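# Place the block onto the bench scale's pan

## Task

Move the block so that it rests on the weighing pan of the bench scale.

## Robot and tools

Robot: two arms, left_arm and right_arm, each ending in a two-finger gripper with a wrist camera (cam_left_wrist, cam_right_wrist, both 896x504). In the scene frame the origin sits at table-top height midway between the nominal bases, +z points up, +x points out over the table, and left_arm is on the +y side. Image left and right do not match these arm names. Real bases: left_arm at (-0.045, +0.294, 0) m, quat_wxyz (+1.000, 0, 0, -0.014); right_arm at (+0.030, -0.342, 0) m, quat_wxyz (+1.000, 0, 0, +0.012). A camera stand is fixed behind the arms.

Frames: every hand position, quaternion, velocity, Hand target and wrist-camera pose is given in that arm's own base frame. The table and any fixed cameras use the scene frame. Offsets run along the arm's own base axes, and rotations pivot about the Hand target position. The gripper's fingers point along its +z axis and spread along its y axis; end_effector_position is the point between the pads, roughly 1 cm short of the tips.

The 14-number row: one flat list covering both arms. Order: dx, dy, dz, rx, ry, rz, opening for left_arm, then the same seven for right_arm. All values lie in [-1, 1]. For position 1.0 equals 0.6 m; for rotation 1.0 equals 180 degrees, and rx, ry, rz form a single rotation vector. The six pose numbers are offsets, not poses: they count from the arm's Hand target as it stood when the action or move began. Sending the same offset twice moves the arm twice as far. A translation longer than 1.0 gets scaled down along its direction. The opening is absolute, not an offset: +1 is fully open (0.093 m), -1 fully closed. Sending all six pose zeros re-asks for the current Hand target; zeros on the opening are a real command, so resend the present opening to keep a gripper unchanged.

execute_actions(actions, cameras): actions is a list of actions; each action is a table of up to 15 rows of 14 numbers, one row per 1/30 s step, and a short table repeats its last row to fill 15 steps. Every row in an action counts from that action's start pose, not from the row before. Images come back only for an empty actions list or when cameras names them ("all", a list of names, or [] for none; an unknown name voids the call).

move(target, speed, blend, opening_speed, grip_force, blocking, cameras): drives each gripper on a straight line toward its offset. target is one 14-number row or a list of up to 15 rows, all counted from the same starting Hand targets. speed is m/s, 0.002 to 2.9, default 0.25 (turn rate up to twice that in rad/s), one value or one per target. blend in metres rounds corners of a list; 0 means stop at each point. opening_speed, 0.2 or more, is per second on the -1..+1 scale. grip_force is newtons per pad, 10 to 50 (50 is full, the starting value), one number or one per arm; it persists, and lower forces close slowly. blocking=false returns after about 0.5 s while motion continues. Paths cap at 10 s and do not avoid obstacles or the other arm. The result adds a move: line with the outcome (done, off_target, moving, held, fault) and any limits (paced = pose clipped, held = steps withheld). done means at rest within 10 mm and 2 degrees; neither done nor off_target tells you about contact.

wait(seconds 0 to 10): lets time pass holding commands; returns early if a running move ends. stop(): brakes a running move. zoom_image(camera, region [x0,y0,x1,y1] in image pixels, origin top-left, at most 504x504): closer view from the latest image. finished_scene(scene): ends the current scene, giving its number; irreversible, so only call it once the block sits on the pan and stays there without help.

Reading results: Hand target is the last commanded pose after clipping and is what new offsets count from. Grippers often stop short of it from friction and weight, or sag and tilt at long reach; check position and orientation after each move and correct by sending the missing offset. Commanded orientation is clipped to within 40 degrees of the measured one each step. grip_measured runs +1 open to -1 closed; pads meet near -0.94 and read about 0.0208 higher per millimetre of object width, with a per-gripper bias up to about 0.02. To grip a rigid block firmly, send a value at least 0.24 below the reading for its width, and keep sending it while holding; to release, send well above that reading. Joint positions end with the gap in metres. Joint torques include the arm's own weight; entries 1-3 wrap at ±28 N m. MOTOR HOT appears at 75 °C; at 90 °C the arm folds and idles; at 100 °C it drops. Holding loads, stretching out, or pushing at unreachable poses heats motors.

Avoid: dropping the block or letting it fall off the table, releasing it while it moves, fast or hard contacts with the table, scale or other arm, grippers or wrist cameras touching each other, closing one gripper on the other's fingers, strain on camera cables, and paths passing near an arm's own base (go around it). To stop pressing into something, command the target back beyond the gripper. Loose objects may get nudged occasionally, so verify the final state with cameras.

Each tool is called as name([rows], argument=value, ...), one row to a line, values as JSON.

## Session

execute_actions(actions=[])

Scene clock: 0.00 s.
left_arm: end_effector_position=(+0.2859, +0.1840, +0.2574) grip_measured=+1.000 end_effector_quat_wxyz=(+0.461, -0.084, +0.837, +0.284) | right_arm: end_effector_position=(+0.3661, +0.1151, +0.2179) grip_measured=+1.000 end_effector_quat_wxyz=(+0.565, -0.084, +0.777, +0.267)
Joint positions: left_arm=[0.507 0.965 0.835 -0.301 -0.132 0.391 0.093] | right_arm=[0.129 1.175 0.594 0.339 -0.41 0.235 0.093]
Joint velocities: within noise
Joint torques (N m): no reading
Motor temperatures (°C): left_arm=[26 33 33 31 30 23 26] | right_arm=[28 35 35 28 26 24 26]
Heat: left arm: 33 °C; right arm: 35 °C.
Hand target: left_arm +0.2873, +0.1848, +0.2689; +0.473, -0.084, +0.828, +0.289 | right_arm +0.3674, +0.1152, +0.2272; +0.574, -0.087, +0.769, +0.267
Tool commands: left_gripper/opening=+1.0 right_gripper/opening=+1.0

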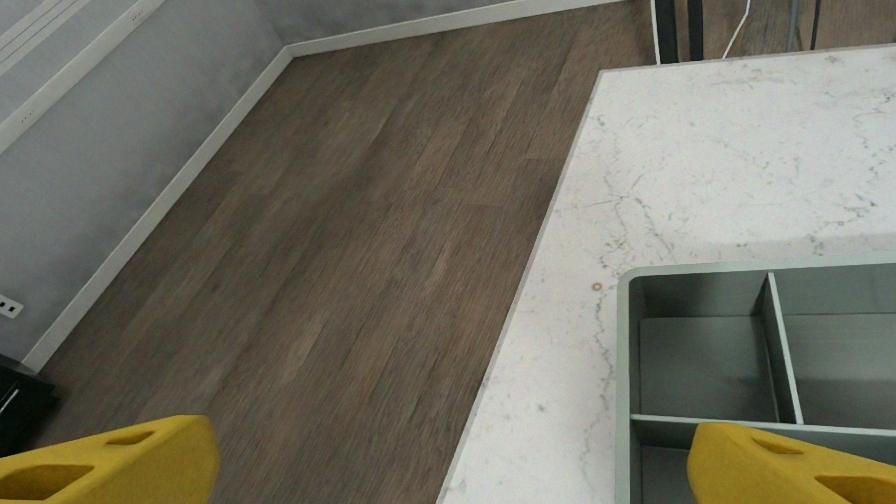

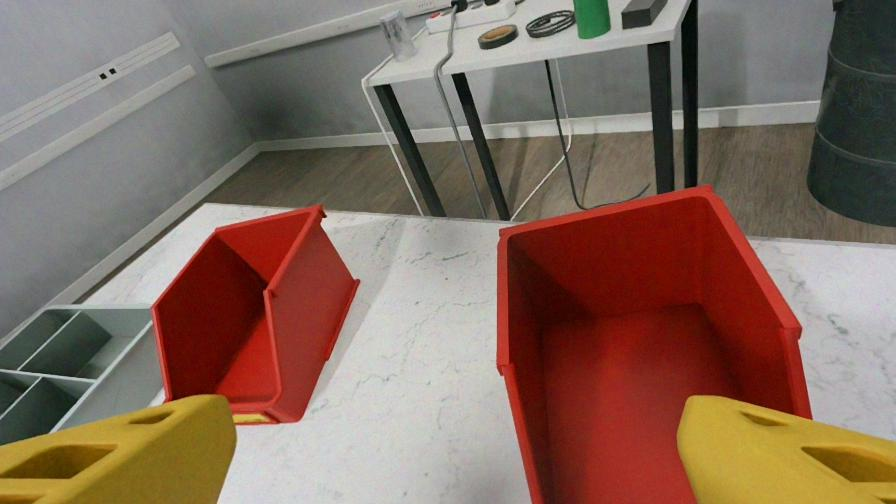

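move(target=[0.03,-0.45,0.1,0,0,-0.278,1,-0.1,-0.52,0.13,0,0,-0.278,1], speed=0.5, cameras=["all"])

Scene clock: 11.67 s.
left_arm: end_effector_position=(+0.3046, -0.0824, +0.3156) grip_measured=+1.000 end_effector_quat_wxyz=(+0.540, +0.273, +0.794, +0.064) | right_arm: end_effector_position=(+0.3048, -0.1941, +0.2883) grip_measured=+1.000 end_effector_quat_wxyz=(+0.621, +0.256, +0.740, +0.004)
Joint positions: left_arm=[-0.312 0.918 1.05 -0.555 -0.089 0.409 0.093] | right_arm=[-0.758 1.021 0.807 -0.038 -0.419 0.235 0.093]
Joint torques (N m): left_arm=[-0.27 -0.92 11.4 2.17 -0.03 0.03] | right_arm=[-0.53 -2.19 10.44 2.1 -0.21 -0.1]
Heat: left arm: 35 °C; right arm: 39 °C.
Hand target: left_arm +0.3053, -0.0852, +0.3289; +0.551, +0.274, +0.786, +0.062 | right_arm +0.3074, -0.1967, +0.3053; +0.633, +0.247, +0.734, -0.001
Off the commanded pose: left_arm 0.014 m, 2 deg | right_arm 0.017 m, 2 deg.
move: off_target (left_arm, right_arm)
camera_calibration:
cam_left_wrist: T_world_to_cam=[[-0.337266, -0.848634, -0.407521, 0.163352], [-0.611743, 0.526593, -0.590313, 0.456004], [0.715557, 0.0502056, -0.696748, 0.090506], [0, 0, 0, 1]] pos_world=[0.269288, -0.106046, 0.398814]
cam_right_wrist: T_world_to_cam=[[-0.371039, -0.866145, -0.334847, 0.0442315], [-0.49083, 0.489024, -0.72107, 0.489138], [0.788299, -0.103192, -0.606577, 0.00250083], [0, 0, 0, 1]] pos_world=[0.254524, -0.200631, 0.36903]

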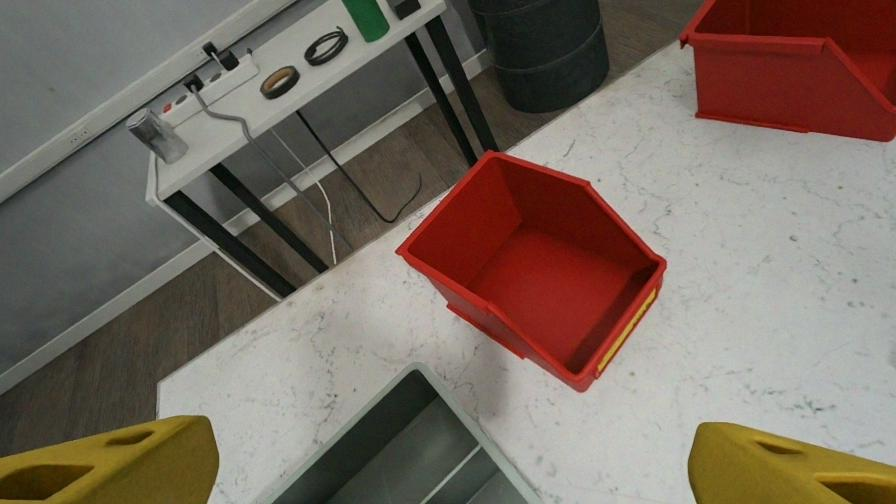

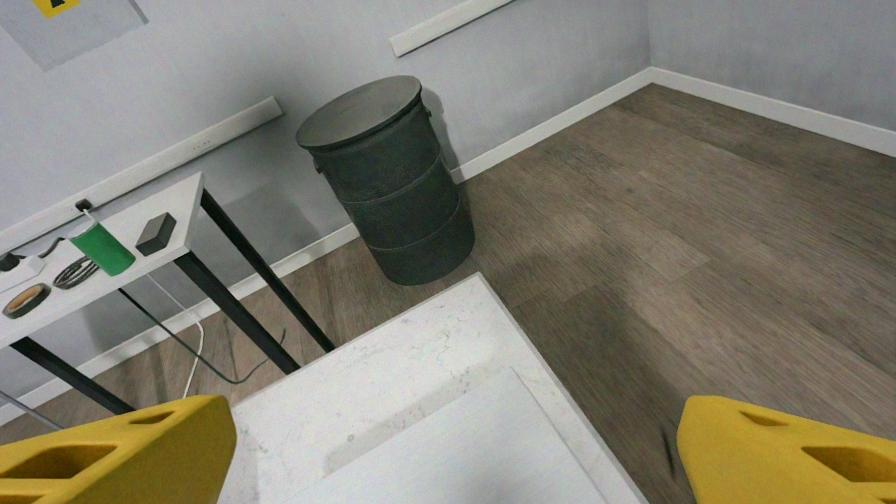

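move(target=[-0.03,-0.22,0.05,-0.047,0.226,0.058,1,0.0,0.1,0.08,-0.017,0.281,0.107,1], speed=0.6, cameras=["all"])

Scene clock: 27.20 s.
left_arm: end_effector_position=(+0.2887, -0.2144, +0.3539) grip_measured=+1.000 end_effector_quat_wxyz=(+0.290, +0.170, +0.940, -0.052) | right_arm: end_effector_position=(+0.3055, -0.1357, +0.3477) grip_measured=+1.000 end_effector_quat_wxyz=(+0.279, +0.092, +0.956, -0.024)
Joint positions: left_arm=[-0.736 1.699 2.256 -1.563 -0.209 -0.317 0.093] | right_arm=[-0.504 1.601 2.132 -1.558 -0.171 -0.265 0.093]
Joint torques (N m): left_arm=[0.25 -5.64 8.24 1.45 0.03 -0.05] | right_arm=[0.29 -4.92 7.41 1.34 -0.08 -0.12]
Motor temperatures (°C): left_arm=[26 33 39 36 29 23 26] | right_arm=[28 35 45 33 26 24 26]
Heat: left arm: 39 °C; right arm: 45 °C.
Hand target: left_arm +0.2874, -0.2172, +0.3589; +0.254, +0.167, +0.952, -0.045 | right_arm +0.3074, -0.1367, +0.3532; +0.258, +0.084, +0.962, -0.022
Off the commanded pose: left_arm 0.006 m, 4 deg | right_arm 0.006 m, 3 deg.
joint sent to its limit (left arm) — joint 4 (wrist pitch), lower limit. The joint targets are off in orientation, not in position.
joint sent to its limit (right arm) — joint 4 (wrist pitch), lower limit. The joint targets are off in orientation, not in position.
move: off_target (left_arm, right_arm)
camera_calibration:
cam_left_wrist: T_world_to_cam=[[-0.333022, -0.942599, -0.0245657, -0.0952935], [-0.926251, 0.331901, -0.178607, 0.441732], [0.176508, -0.0367261, -0.983614, 0.373698], [0, 0, 0, 1]] pos_world=[0.311459, -0.22271, 0.44413]
cam_right_wrist: T_world_to_cam=[[-0.194034, -0.980883, -0.0148075, -0.0659706], [-0.974713, 0.194475, -0.110062, 0.399199], [0.110838, -0.00692281, -0.993814, 0.398773], [0, 0, 0, 1]] pos_world=[0.332104, -0.139583, 0.439266]

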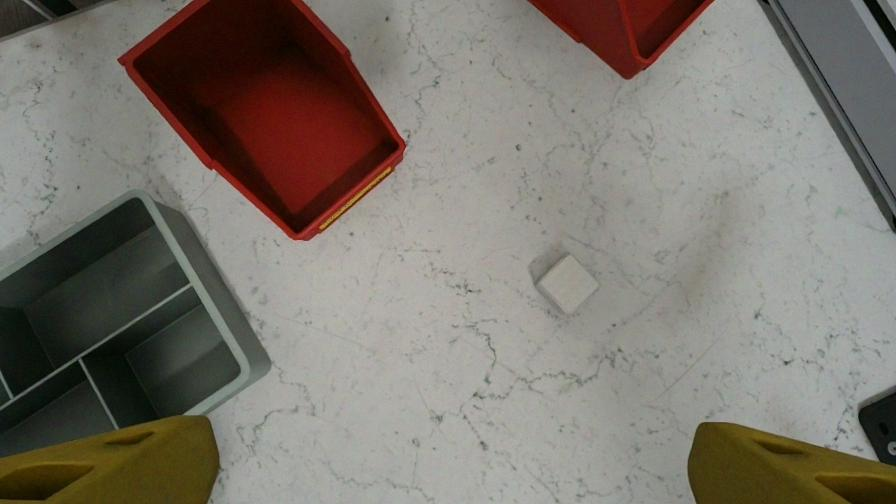

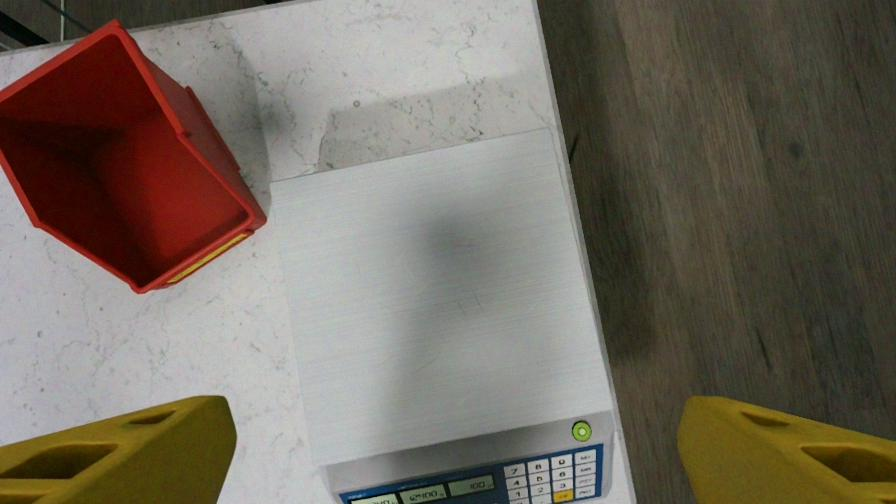

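move(target=[-0.03,0.445,0.0,0,0,0.15,1,-0.1,0.726,-0.355,-0.0193,0.1687,0.179,1], speed=0.5, cameras=["cam_right_wrist"])

Scene clock: 54.17 s.
left_arm: end_effector_position=(+0.2730, +0.0515, +0.3552) grip_measured=+1.000 end_effector_quat_wxyz=(+0.287, -0.063, +0.956, +0.026) | right_arm: end_effector_position=(+0.2440, +0.2945, +0.1358) grip_measured=+1.000 end_effector_quat_wxyz=(-0.002, -0.208, +0.978, -0.009)
Joint positions: left_arm=[0.202 1.388 1.967 -1.566 0.025 0.062 0.093] | right_arm=[0.883 2.023 1.891 -1.453 0.01 0.464 0.093]
Joint torques (N m): left_arm=[1.02 -4.56 5.9 1.5 0.15 0.15] | right_arm=[-0.53 -9.37 8.44 0.27 -0.18 0.15]
Heat: left arm: 40 °C; right arm: 45 °C.
Hand target: left_arm +0.2693, +0.0498, +0.3589; +0.258, -0.060, +0.964, +0.016 | right_arm +0.2473, +0.2989, +0.1402; -0.001, -0.200, +0.980, +0.000
Off the commanded pose: left_arm 0.005 m, 4 deg | right_arm 0.007 m, 1 deg.
joint sent to its limit (left arm) — joint 4 (wrist pitch), lower limit. The joint targets are off in orientation, not in position.
move: off_target (left_arm)
camera_calibration:
cam_right_wrist: T_world_to_cam=[[0.398329, -0.917177, 0.0110169, 0.174171], [-0.821781, -0.351512, 0.448459, 0.279878], [-0.407443, -0.187688, -0.893736, 0.364101], [0, 0, 0, 1]] pos_world=[0.308972, 0.326464, 0.197977]
Images, in order (width x height): cam_right_wrist 896x504.

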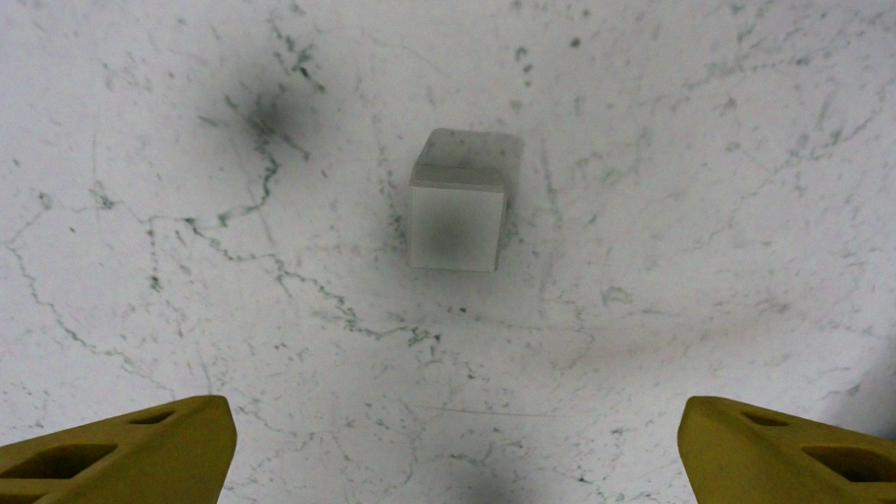

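move([
  [0,0,0,0,0,0,1,0,0,-0.19,0,0,0,1],
  [0,0,0,0,0,0,1,0,0,-0.19,0,0,0,-0.5],
  [0,0,0,0,0,0,1,0,0,0.18,0,0,0,-0.5],
], speed=[0.15,0.2,0.25], opening_speed=1.5, cameras=["cam_right_wrist"])

Scene clock: 66.37 s.
left_arm: end_effector_position=(+0.2730, +0.0514, +0.3552) grip_measured=+1.000 end_effector_quat_wxyz=(+0.287, -0.063, +0.956, +0.026) | right_arm: end_effector_position=(+0.2481, +0.2995, +0.2349) grip_measured=-0.498 end_effector_quat_wxyz=(+0.089, -0.206, +0.972, +0.065)
Joint positions: left_arm=[0.202 1.388 1.967 -1.566 0.026 0.062 0.093] | right_arm=[0.883 1.912 2.119 -1.556 0.01 0.465 0.021]
Joint torques (N m): left_arm=[1.02 -4.57 5.87 1.51 0.17 0.1] | right_arm=[-0.34 -10.62 7.39 0.75 -0.15 0.11]
Heat: left arm: 38 °C; right arm: 45 °C.
Hand target: left_arm +0.2693, +0.0498, +0.3589; +0.258, -0.060, +0.964, +0.016 | right_arm +0.2474, +0.2989, +0.2482; -0.001, -0.200, +0.980, +0.000
Off the commanded pose: left_arm 0.006 m, 4 deg | right_arm 0.013 m, 13 deg.
joint sent to its limit (left arm) — joint 4 (wrist pitch), lower limit. The joint targets are off in orientation, not in position.
joint sent to its limit (right arm) — joint 4 (wrist pitch), lower limit. The joint targets are off in orientation, not in position.
move: off_target (left_arm, right_arm)
camera_calibration:
cam_right_wrist: T_world_to_cam=[[0.403726, -0.909766, -0.0965979, 0.197766], [-0.874702, -0.414784, 0.2507, 0.319079], [-0.268146, -0.0167196, -0.963233, 0.385819], [0, 0, 0, 1]] pos_world=[0.302712, 0.318721, 0.310745]
Images, in order (width x height): cam_right_wrist 896x504.

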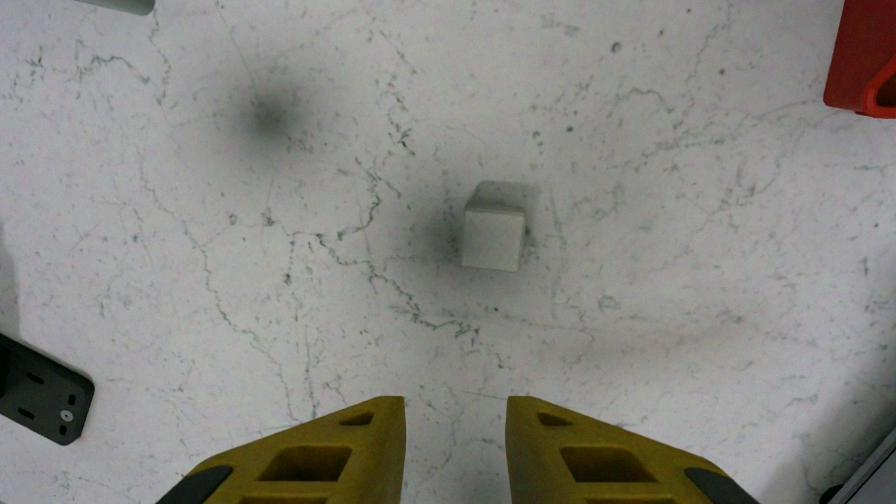

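move([
  [0,0,0,0,0,0,1,0,0,-0.18,0,0,0,1],
  [0,0,0,0,0,0,1,0,0,-0.377,0,0,0,1],
], speed=[0.3,0.15], blend=[0.02,0], cameras=["cam_right_wrist"])

Scene clock: 81.97 s.
left_arm: end_effector_position=(+0.2730, +0.0514, +0.3552) grip_measured=+1.000 end_effector_quat_wxyz=(+0.287, -0.063, +0.956, +0.026) | right_arm: end_effector_position=(+0.2473, +0.2986, +0.0294) grip_measured=+1.000 end_effector_quat_wxyz=(+0.005, -0.208, +0.978, -0.003)
Joint positions: left_arm=[0.202 1.388 1.967 -1.566 0.026 0.062 0.093] | right_arm=[0.883 2.067 1.529 -1.029 0.01 0.465 0.093]
Joint torques (N m): left_arm=[0.9 -4.55 5.85 1.49 0.17 0.12] | right_arm=[-0.46 -9.4 5.03 0.49 -0.17 0.09]
Motor temperatures (°C): left_arm=[26 34 37 35 29 23 26] | right_arm=[28 41 45 29 26 24 26]
Heat: left arm: 37 °C; right arm: 45 °C.
Hand target: left_arm +0.2693, +0.0498, +0.3589; +0.258, -0.060, +0.964, +0.016 | right_arm +0.2473, +0.2989, +0.0220; -0.001, -0.200, +0.980, +0.000
Off the commanded pose: left_arm 0.006 m, 4 deg | right_arm 0.007 m, 1 deg.
joint sent to its limit (left arm) — joint 4 (wrist pitch), lower limit. The joint targets are off in orientation, not in position.
move: off_target (left_arm)
camera_calibration:
cam_right_wrist: T_world_to_cam=[[0.397121, -0.917764, 0.00215088, 0.178509], [-0.827325, -0.356971, 0.43371, 0.335177], [-0.397276, -0.174015, -0.90105, 0.264644], [0, 0, 0, 1]] pos_world=[0.311548, 0.32953, 0.0927037]
Images, in order (width x height): cam_right_wrist 896x504.

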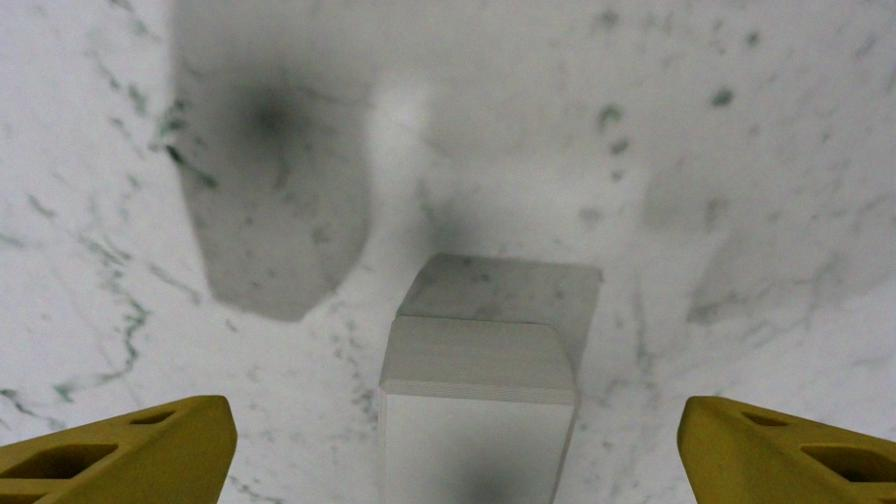

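move(target=[0,0,0,0,0,0,1,0,0,0,0,0,0,-0.8], opening_speed=1.5, cameras=["cam_right_wrist"])

Scene clock: 89.33 s.
left_arm: end_effector_position=(+0.2730, +0.0514, +0.3552) grip_measured=+1.000 end_effector_quat_wxyz=(+0.287, -0.063, +0.956, +0.026) | right_arm: end_effector_position=(+0.2474, +0.2988, +0.0294) grip_measured=-0.354 end_effector_quat_wxyz=(+0.005, -0.208, +0.978, -0.002)
Joint positions: left_arm=[0.202 1.388 1.967 -1.566 0.026 0.062 0.093] | right_arm=[0.883 2.067 1.529 -1.028 0.01 0.465 0.028]
Joint torques (N m): left_arm=[0.99 -4.51 5.86 1.5 0.17 0.11] | right_arm=[-0.5 -9.4 5.09 0.51 -0.18 0.09]
Heat: left arm: 37 °C; right arm: 44 °C.
Hand target: left_arm +0.2693, +0.0498, +0.3589; +0.258, -0.060, +0.964, +0.016 | right_arm +0.2473, +0.2990, +0.0220; -0.001, -0.200, +0.980, +0.000
Off the commanded pose: left_arm 0.006 m, 4 deg | right_arm 0.007 m, 1 deg.
joint sent to its limit (left arm) — joint 4 (wrist pitch), lower limit. The joint targets are off in orientation, not in position.
move: off_target (left_arm)
camera_calibration:
cam_right_wrist: T_world_to_cam=[[0.397133, -0.91776, 0.00141882, 0.178714], [-0.827409, -0.357367, 0.433225, 0.335488], [-0.397089, -0.173222, -0.901285, 0.264512], [0, 0, 0, 1]] pos_world=[0.311647, 0.329728, 0.0928053]
Images, in order (width x height): cam_right_wrist 896x504.

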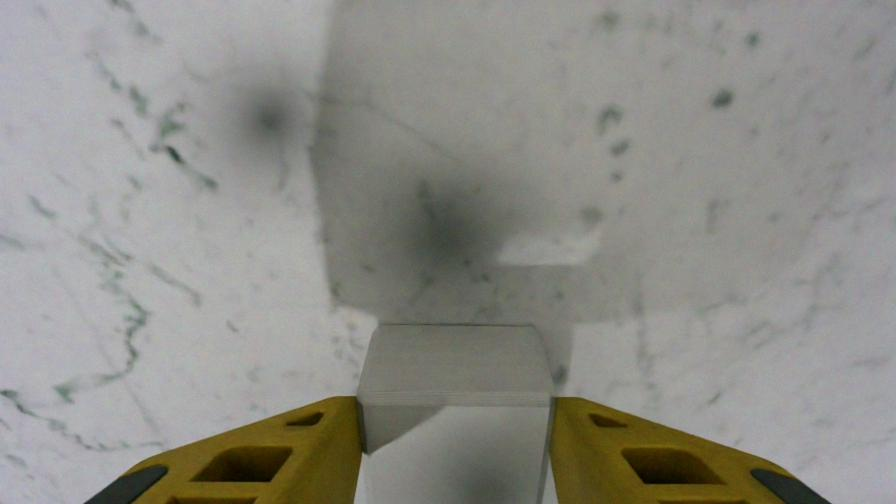

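move([
  [0,0,0,0,0,0,1,0,0,0.1,0,0,0,-0.8],
  [0,0,0,0,0,0,1,0,-0.04,0.29,0,0,-0.02,-0.8],
  [0,0,0,0,0,0,1,0.12,-0.71,0.29,0,0,-0.24,-0.8],
], speed=[0.12,0.25,0.35], blend=[0.02,0.04,0], cameras=["cam_right_wrist"])

Scene clock: 96.43 s.
left_arm: end_effector_position=(+0.2730, +0.0514, +0.3552) grip_measured=+1.000 end_effector_quat_wxyz=(+0.287, -0.063, +0.956, +0.026) | right_arm: end_effector_position=(+0.3121, -0.1268, +0.1909) grip_measured=-0.336 end_effector_quat_wxyz=(+0.013, +0.182, +0.983, -0.005)
Joint positions: left_arm=[0.202 1.388 1.967 -1.566 0.026 0.062 0.093] | right_arm=[-0.384 1.825 1.842 -1.561 0.004 -0.017 0.029]
Joint torques (N m): left_arm=[1.01 -4.56 5.79 1.5 0.18 0.11] | right_arm=[0.35 -7.36 8.36 0.37 -0.09 -0.16]
Heat: left arm: 36 °C; right arm: 44 °C.
Hand target: left_arm +0.2693, +0.0498, +0.3589; +0.258, -0.060, +0.964, +0.016 | right_arm +0.3192, -0.1271, +0.1960; -0.001, +0.175, +0.985, +0.000
Off the commanded pose: left_arm 0.006 m, 4 deg | right_arm 0.009 m, 2 deg.
joint sent to its limit (left arm) — joint 4 (wrist pitch), lower limit. The joint targets are off in orientation, not in position.
joint sent to its limit (right arm) — joint 4 (wrist pitch), lower limit. The joint targets are off in orientation, not in position.
move: off_target (left_arm)
camera_calibration:
cam_right_wrist: T_world_to_cam=[[-0.367783, -0.929911, -0.000890231, -0.000159143], [-0.845438, 0.333975, 0.416768, 0.263359], [-0.38726, 0.154033, -0.909013, 0.401844], [0, 0, 0, 1]] pos_world=[0.378214, -0.15, 0.255522]
Images, in order (width x height): cam_right_wrist 896x504.

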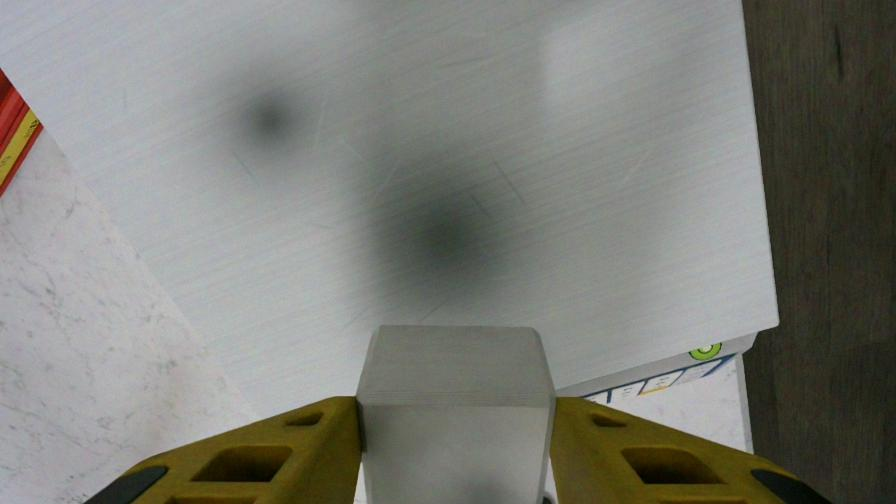

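move([
  [0,0,0,0,0,0,1,0.03,0,-0.073,0,0,0,-0.8],
  [0,0,0,0,0,0,1,0.03,0,-0.107,0,0,0,-0.8],
], speed=[0.2,0.035], blend=[0.005,0], cameras=["cam_right_wrist"])

Scene clock: 106.73 s.
left_arm: end_effector_position=(+0.2730, +0.0514, +0.3552) grip_measured=+1.000 end_effector_quat_wxyz=(+0.287, -0.063, +0.956, +0.026) | right_arm: end_effector_position=(+0.3354, -0.1286, +0.1366) grip_measured=-0.336 end_effector_quat_wxyz=(-0.001, +0.173, +0.985, -0.002)
Joint positions: left_arm=[0.202 1.388 1.967 -1.566 0.026 0.062 0.093] | right_arm=[-0.364 1.91 1.735 -1.397 0.004 -0.017 0.029]
Joint torques (N m): left_arm=[0.96 -4.53 5.87 1.48 0.18 0.11] | right_arm=[0.27 -8.98 4.98 0.51 -0.11 0.07]
Heat: left arm: 36 °C; right arm: 43 °C.
Hand target: left_arm +0.2693, +0.0498, +0.3589; +0.258, -0.060, +0.964, +0.016 | right_arm +0.3372, -0.1271, +0.1320; -0.001, +0.175, +0.985, +0.000
Off the commanded pose: left_arm 0.006 m, 4 deg | right_arm 0.005 m, 0 deg.
joint sent to its limit (left arm) — joint 4 (wrist pitch), lower limit. The joint targets are off in orientation, not in position.
move: off_target (left_arm)
camera_calibration:
cam_right_wrist: T_world_to_cam=[[-0.349321, -0.937002, -0.00110538, -0.000450742], [-0.840698, 0.312897, 0.441953, 0.298575], [-0.413765, 0.155313, -0.897038, 0.369281], [0, 0, 0, 1]] pos_world=[0.40365, -0.1512, 0.199302]
Images, in order (width x height): cam_right_wrist 896x504.

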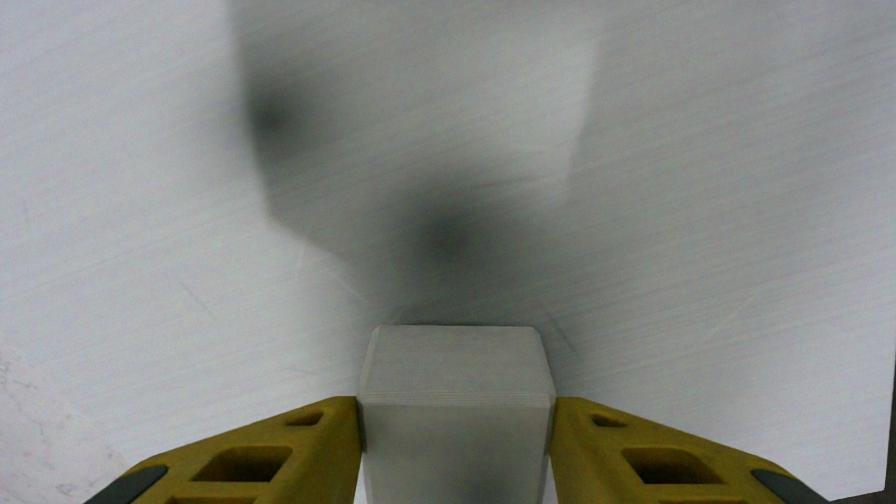

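move(target=[0,0,0,0,0,0,1,0,0,-0.014,0,0,0,-0.8], speed=0.03, cameras=["cam_right_wrist"])

Scene clock: 111.10 s.
left_arm: end_effector_position=(+0.2730, +0.0514, +0.3552) grip_measured=+1.000 end_effector_quat_wxyz=(+0.287, -0.063, +0.956, +0.026) | right_arm: end_effector_position=(+0.3351, -0.1285, +0.1323) grip_measured=-0.336 end_effector_quat_wxyz=(-0.002, +0.173, +0.985, -0.002)
Joint positions: left_arm=[0.202 1.388 1.967 -1.566 0.026 0.062 0.093] | right_arm=[-0.364 1.91 1.718 -1.383 0.004 -0.017 0.029]
Joint torques (N m): left_arm=[1.02 -4.59 5.89 1.5 0.17 0.11] | right_arm=[0.17 -9.07 3.62 0.74 -0.13 0.07]
Heat: left arm: 36 °C; right arm: 43 °C.
Hand target: left_arm +0.2693, +0.0498, +0.3589; +0.258, -0.060, +0.964, +0.016 | right_arm +0.3373, -0.1272, +0.1236; -0.001, +0.175, +0.985, +0.000
Off the commanded pose: left_arm 0.006 m, 4 deg | right_arm 0.009 m, 0 deg.
joint sent to its limit (left arm) — joint 4 (wrist pitch), lower limit. The joint targets are off in orientation, not in position.
move: off_target (left_arm)
camera_calibration:
cam_right_wrist: T_world_to_cam=[[-0.349309, -0.937007, -0.00105245, -0.000447433], [-0.839586, 0.312492, 0.444347, 0.299395], [-0.416027, 0.156098, -0.895854, 0.365947], [0, 0, 0, 1]] pos_world=[0.403456, -0.151102, 0.1948]
Images, in order (width x height): cam_right_wrist 896x504.

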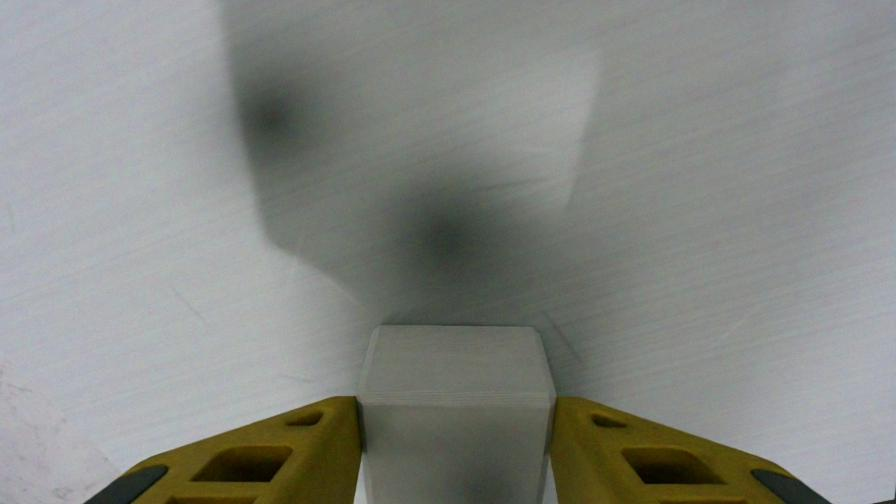

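move(target=[0,0,0,0,0,0,1,0,0,-0.012,0,0,0,-0.8], speed=0.03)

Scene clock: 116.73 s.
left_arm: end_effector_position=(+0.2730, +0.0514, +0.3552) grip_measured=+1.000 end_effector_quat_wxyz=(+0.287, -0.063, +0.956, +0.026) | right_arm: end_effector_position=(+0.3349, -0.1284, +0.1317) grip_measured=-0.336 end_effector_quat_wxyz=(+0.004, +0.173, +0.985, -0.003)
Joint positions: left_arm=[0.202 1.388 1.967 -1.566 0.026 0.062 0.093] | right_arm=[-0.364 1.897 1.699 -1.364 0.004 -0.017 0.029]
Joint velocities: left_arm=[within noise] | right_arm=[0.002 -0.007 -0.007 0.037 -0.154 -0.037 0]
Joint torques (N m): left_arm=[0.94 -4.56 5.83 1.5 0.17 0.11] | right_arm=[0.17 -7.91 2.92 0.83 -0.15 0.07]
Heat: left arm: 36 °C; right arm: 43 °C.
Hand target: left_arm +0.2693, +0.0498, +0.3589; +0.258, -0.060, +0.964, +0.016 | right_arm +0.3372, -0.1271, +0.1163; -0.001, +0.175, +0.985, +0.000
Off the commanded pose: left_arm 0.006 m, 4 deg | right_arm 0.016 m, 1 deg.
joint sent to its limit (left arm) — joint 4 (wrist pitch), lower limit. The joint targets are off in orientation, not in position.
move: off_target (left_arm, right_arm)

move([
  [0,0,0,0,0,0,1,0,0,0.018,0,0,0,-0.8],
  [0,0,0,0,0,0,1,0,0,0.018,0,0,0,0.5],
  [0,0,0,0,0,0,1,0,0,0.2,0,0,0,0.5],
], speed=[0.05,0.05,0.15], opening_speed=1.2, cameras=["cam_right_wrist"])

Scene clock: 124.17 s.
left_arm: end_effector_position=(+0.2730, +0.0514, +0.3552) grip_measured=+1.000 end_effector_quat_wxyz=(+0.287, -0.063, +0.956, +0.026) | right_arm: end_effector_position=(+0.3369, -0.1291, +0.2191) grip_measured=+0.498 end_effector_quat_wxyz=(+0.070, +0.172, +0.982, -0.016)
Joint positions: left_arm=[0.202 1.388 1.967 -1.566 0.026 0.062 0.093] | right_arm=[-0.364 1.842 1.972 -1.556 0.004 -0.017 0.069]
Joint torques (N m): left_arm=[0.94 -4.57 5.79 1.51 0.16 0.11] | right_arm=[0.2 -10.73 7.84 0.55 -0.11 0.1]
Heat: left arm: 36 °C; right arm: 43 °C.
Hand target: left_arm +0.2693, +0.0498, +0.3589; +0.258, -0.060, +0.964, +0.016 | right_arm +0.3372, -0.1272, +0.2364; -0.001, +0.175, +0.985, +0.000
Off the commanded pose: left_arm 0.006 m, 4 deg | right_arm 0.017 m, 8 deg.
joint sent to its limit (left arm) — joint 4 (wrist pitch), lower limit. The joint targets are off in orientation, not in position.
joint sent to its limit (right arm) — joint 4 (wrist pitch), lower limit. The joint targets are off in orientation, not in position.
move: off_target (left_arm, right_arm)
camera_calibration:
cam_right_wrist: T_world_to_cam=[[-0.348894, -0.937162, 0.0000661862, -0.000619464], [-0.891693, 0.331988, 0.307681, 0.312614], [-0.288369, 0.107289, -0.95149, 0.407435], [0, 0, 0, 1]] pos_world=[0.396031, -0.148078, 0.291485]
Images, in order (width x height): cam_right_wrist 896x504.

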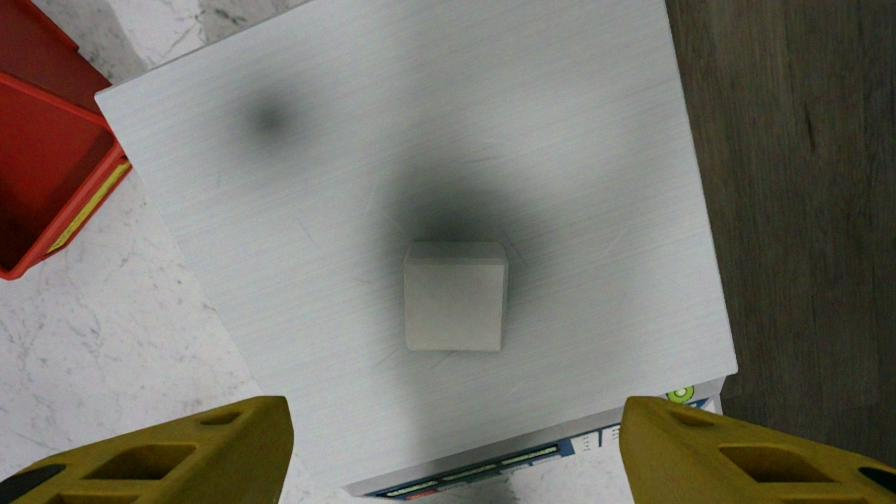

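finished_scene(scene=1)

The scene is finished: the task was done.


## Next scene

The same job, from a new start.

execute_actions(actions=[])

Scene clock: 0.00 s.
left_arm: end_effector_position=(+0.2171, -0.2251, +0.3276) grip_measured=+1.000 end_effector_quat_wxyz=(+0.312, +0.232, +0.848, -0.360) | right_arm: end_effector_position=(+0.2950, +0.0577, +0.4248) grip_measured=+1.000 end_effector_quat_wxyz=(+0.522, -0.072, +0.840, +0.127)
Joint positions: left_arm=[-0.561 1.105 1.34 -0.892 0.462 -0.258 0.093] | right_arm=[0.061 1.117 1.656 -0.988 -0.237 0.04 0.093]
Joint velocities: within noise
Joint torques (N m): no reading
Motor temperatures (°C): left_arm=[25 30 31 28 29 23 26] | right_arm=[27 33 35 25 25 24 26]
Heat: left arm: 31 °C; right arm: 35 °C.
Hand target: left_arm +0.2174, -0.2253, +0.3355; +0.322, +0.234, +0.842, -0.363 | right_arm +0.2939, +0.0577, +0.4314; +0.531, -0.073, +0.835, +0.126
Tool commands: left_gripper/opening=+1.0 right_gripper/opening=+1.0
camera_calibration:
cam_left_wrist: T_world_to_cam=[[-0.605259, -0.6571, 0.449312, -0.161736], [-0.79337, 0.451864, -0.407901, 0.447575], [0.0650038, -0.603356, -0.794818, 0.194978], [0, 0, 0, 1]] pos_world=[0.244526, -0.190878, 0.410208]
cam_right_wrist: T_world_to_cam=[[0.252853, -0.956025, -0.1486, 0.0464906], [-0.77931, -0.110231, -0.616867, 0.535024], [0.57336, 0.271782, -0.772912, 0.231495], [0, 0, 0, 1]] pos_world=[0.272464, 0.0405063, 0.515873]

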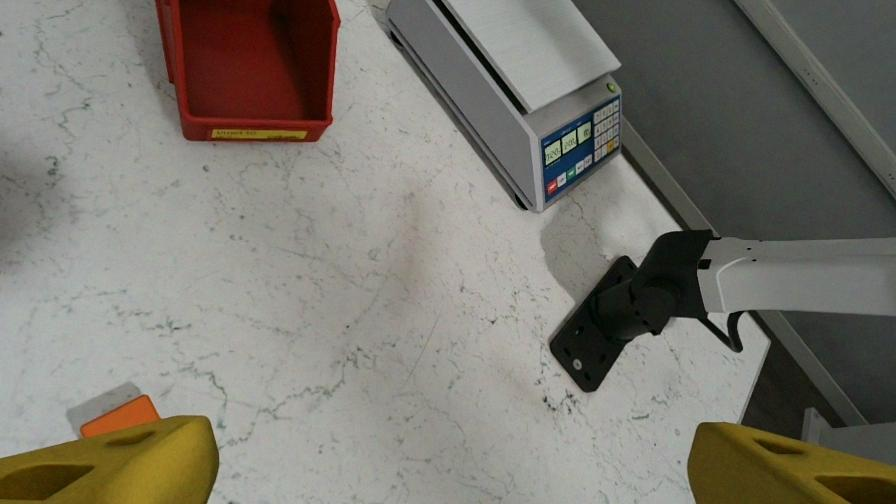

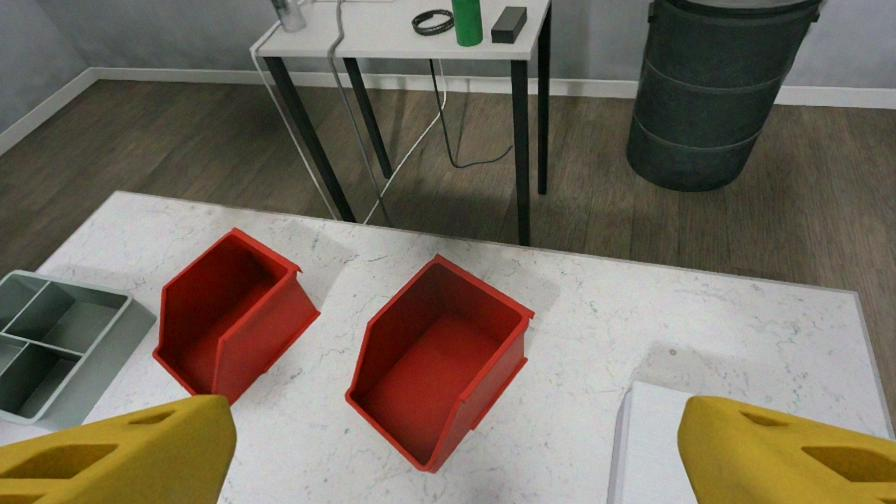

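move([
  [0,0.45,0.03,0,0,0.3,1,0,0.1,-0.1,-0.12,0.07,0.13,1],
  [0,0.59,0.03,0,0,0.35,1,-0.122,0.61,-0.452,-0.337,0.2076,0.3906,1],
], speed=0.5, blend=[0.04,0], cameras=["cam_right_wrist"])

Scene clock: 19.23 s.
left_arm: end_effector_position=(+0.2166, +0.1286, +0.3448) grip_measured=+1.000 end_effector_quat_wxyz=(+0.455, -0.249, +0.843, -0.141) | right_arm: end_effector_position=(+0.2174, +0.4215, +0.1536) grip_measured=+1.000 end_effector_quat_wxyz=(-0.069, +0.703, -0.707, -0.021)
Joint positions: left_arm=[1.046 1.105 1.485 -1.308 0.819 0.184 0.093] | right_arm=[1.096 2.342 2.469 -1.554 0.004 -0.47 0.093]
Joint torques (N m): left_arm=[1.01 -1.06 9.29 1.43 0.6 0.15] | right_arm=[-0.54 -11.88 8.24 0.53 -0.16 -0.13]
Heat: left arm: 34 °C; right arm: 37 °C.
Hand target: left_arm +0.2174, +0.1288, +0.3534; +0.465, -0.241, +0.840, -0.141 | right_arm +0.2207, +0.4236, +0.1601; +0.000, +0.707, -0.707, +0.000
Off the commanded pose: left_arm 0.009 m, 2 deg | right_arm 0.008 m, 8 deg.
joint sent to its limit (right arm) — joint 4 (wrist pitch), lower limit. The joint targets are off in orientation, not in position.
move: off_target (right_arm)
camera_calibration:
cam_right_wrist: T_world_to_cam=[[0.997894, -0.0187643, 0.062093, -0.215809], [-0.0378421, -0.945874, 0.322319, 0.394125], [0.0526841, -0.32399, -0.944592, 0.358155], [0, 0, 0, 1]] pos_world=[0.2114, 0.484782, 0.224676]
Images, in order (width x height): cam_right_wrist 896x504.

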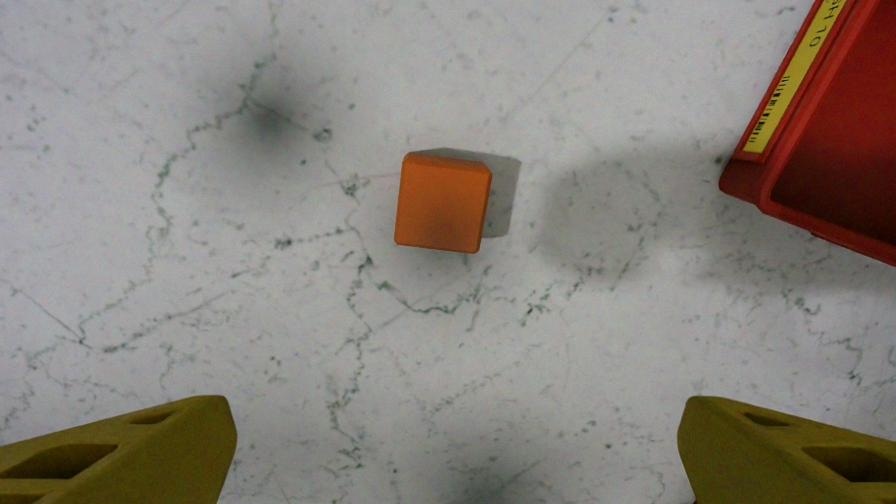

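move([
  [0,0,0,0,0,0,1,0,0.026,-0.23,0,0,-0.033,0.4],
  [0,0,0,0,0,0,1,0,0.026,-0.23,0,0,-0.033,-0.8],
  [0,0,0,0,0,0,1,0,0.02,-0.13,0,0,-0.033,-0.8],
  [0,0,0,0,0,0,1,0.0,-0.2,0.045,0,0,-0.15,-0.8],
  [0,0,0,0,0,0,1,0.065,-0.572,0.045,0,0,-0.35,-0.8],
  [0,0,0,0,0,0,1,0.194,-0.914,0.05,0,0,-0.578,-0.8],
], speed=[0.15,0.1,0.12,0.35,0.4,0.4], blend=[0,0,0.02,0.05,0.05,0], opening_speed=1.5, cameras=["cam_right_wrist"])

Scene clock: 53.57 s.
left_arm: end_effector_position=(+0.2167, +0.1286, +0.3448) grip_measured=+1.000 end_effector_quat_wxyz=(+0.455, -0.249, +0.843, -0.142) | right_arm: end_effector_position=(+0.3309, -0.1248, +0.1852) grip_measured=-0.322 end_effector_quat_wxyz=(+0.014, +0.119, +0.993, -0.005)
Joint positions: left_arm=[1.046 1.105 1.485 -1.308 0.82 0.184 0.093] | right_arm=[-0.359 1.888 1.902 -1.555 0.004 -0.121 0.03]
Joint torques (N m): left_arm=[1.07 -1.11 9.37 1.42 0.59 0.14] | right_arm=[0.21 -7.68 8.61 0.32 -0.14 0.09]
Motor temperatures (°C): left_arm=[25 30 35 31 29 23 26] | right_arm=[27 45 42 26 25 24 26]
Heat: left arm: 35 °C; right arm: 45 °C.
Hand target: left_arm +0.2174, +0.1287, +0.3535; +0.465, -0.241, +0.840, -0.141 | right_arm +0.3371, -0.1248, +0.1901; +0.001, +0.123, +0.992, +0.000
Off the commanded pose: left_arm 0.009 m, 1 deg | right_arm 0.008 m, 2 deg.
joint sent to its limit (right arm) — joint 4 (wrist pitch), lower limit. The joint targets still meet the commanded pose.
move: done
camera_calibration:
cam_right_wrist: T_world_to_cam=[[-0.245582, -0.969374, 0.00169409, -0.0373344], [-0.881541, 0.224057, 0.415553, 0.279345], [-0.403206, 0.100559, -0.909567, 0.402431], [0, 0, 0, 1]] pos_world=[0.399348, -0.139248, 0.250019]
Images, in order (width x height): cam_right_wrist 896x504.

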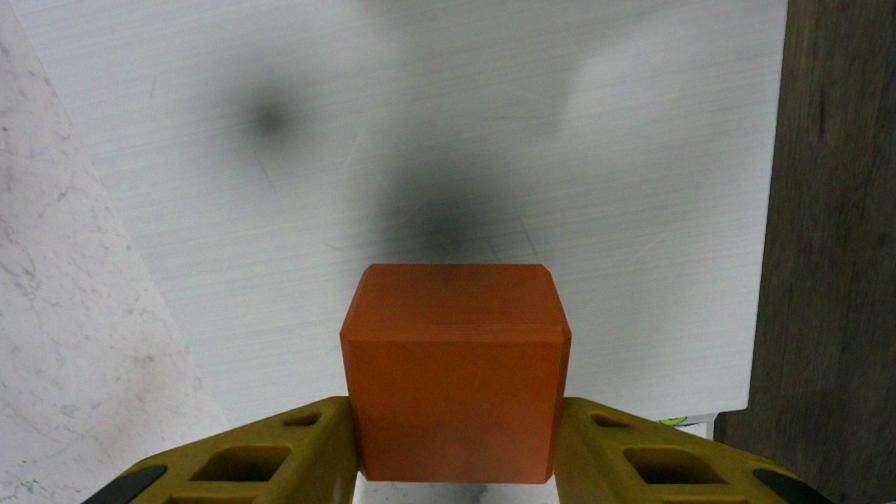

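move([
  [0,0,0,0,0,0,1,0,0,-0.067,0,0,0,-0.8],
  [0,0,0,0,0,0,1,0,0,-0.12,0,0,0,-0.8],
  [0,0,0,0,0,0,1,0,0,-0.105,0,0,0,-0.8],
  [0,0,0,0,0,0,1,0,0,-0.105,0,0,0,0.4],
  [0,0,0,0,0,0,1,0,0,0.04,0,0,0,0.4],
], speed=[0.2,0.03,0.03,0.05,0.15], blend=[0.005,0,0,0,0], opening_speed=1.3, cameras=["cam_right_wrist"])

Scene clock: 69.00 s.
left_arm: end_effector_position=(+0.2167, +0.1286, +0.3448) grip_measured=+1.000 end_effector_quat_wxyz=(+0.455, -0.249, +0.843, -0.142) | right_arm: end_effector_position=(+0.3357, -0.1265, +0.1895) grip_measured=+0.398 end_effector_quat_wxyz=(+0.023, +0.120, +0.993, -0.007)
Joint positions: left_arm=[1.046 1.105 1.485 -1.308 0.82 0.184 0.093] | right_arm=[-0.359 1.894 1.926 -1.554 0.003 -0.119 0.064]
Joint torques (N m): left_arm=[1.05 -1.06 9.36 1.45 0.58 0.14] | right_arm=[0.27 -12.51 8.44 0.36 -0.11 0.07]
Heat: left arm: 36 °C; right arm: 44 °C.
Hand target: left_arm +0.2174, +0.1287, +0.3535; +0.465, -0.241, +0.840, -0.141 | right_arm +0.3370, -0.1248, +0.2141; +0.000, +0.123, +0.992, +0.000
Off the commanded pose: left_arm 0.009 m, 1 deg | right_arm 0.025 m, 3 deg.
joint sent to its limit (right arm) — joint 4 (wrist pitch), lower limit. The joint targets are off in orientation, not in position.
move: off_target (right_arm)
camera_calibration:
cam_right_wrist: T_world_to_cam=[[-0.24705, -0.968996, 0.00353042, -0.0376384], [-0.888955, 0.22809, 0.397156, 0.288718], [-0.385648, 0.0949791, -0.917744, 0.403339], [0, 0, 0, 1]] pos_world=[0.402906, -0.140634, 0.255629]
Images, in order (width x height): cam_right_wrist 896x504.

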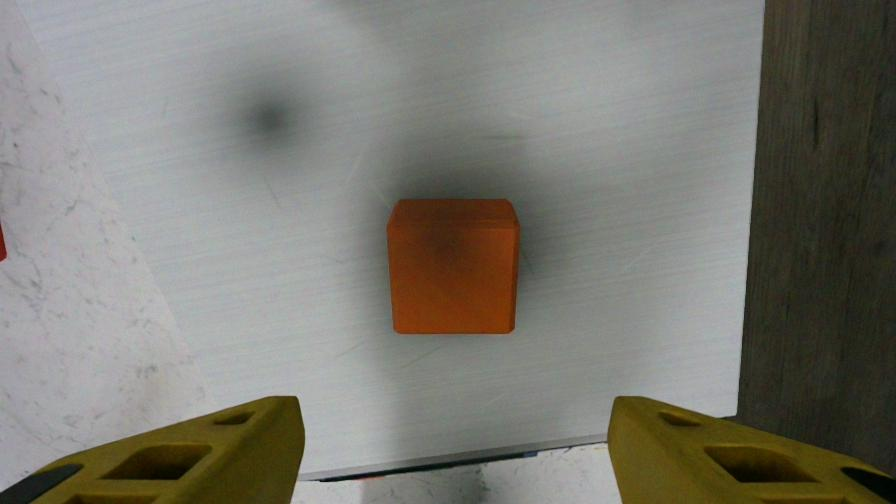

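finished_scene(scene=2)

The scene is finished: the task was done.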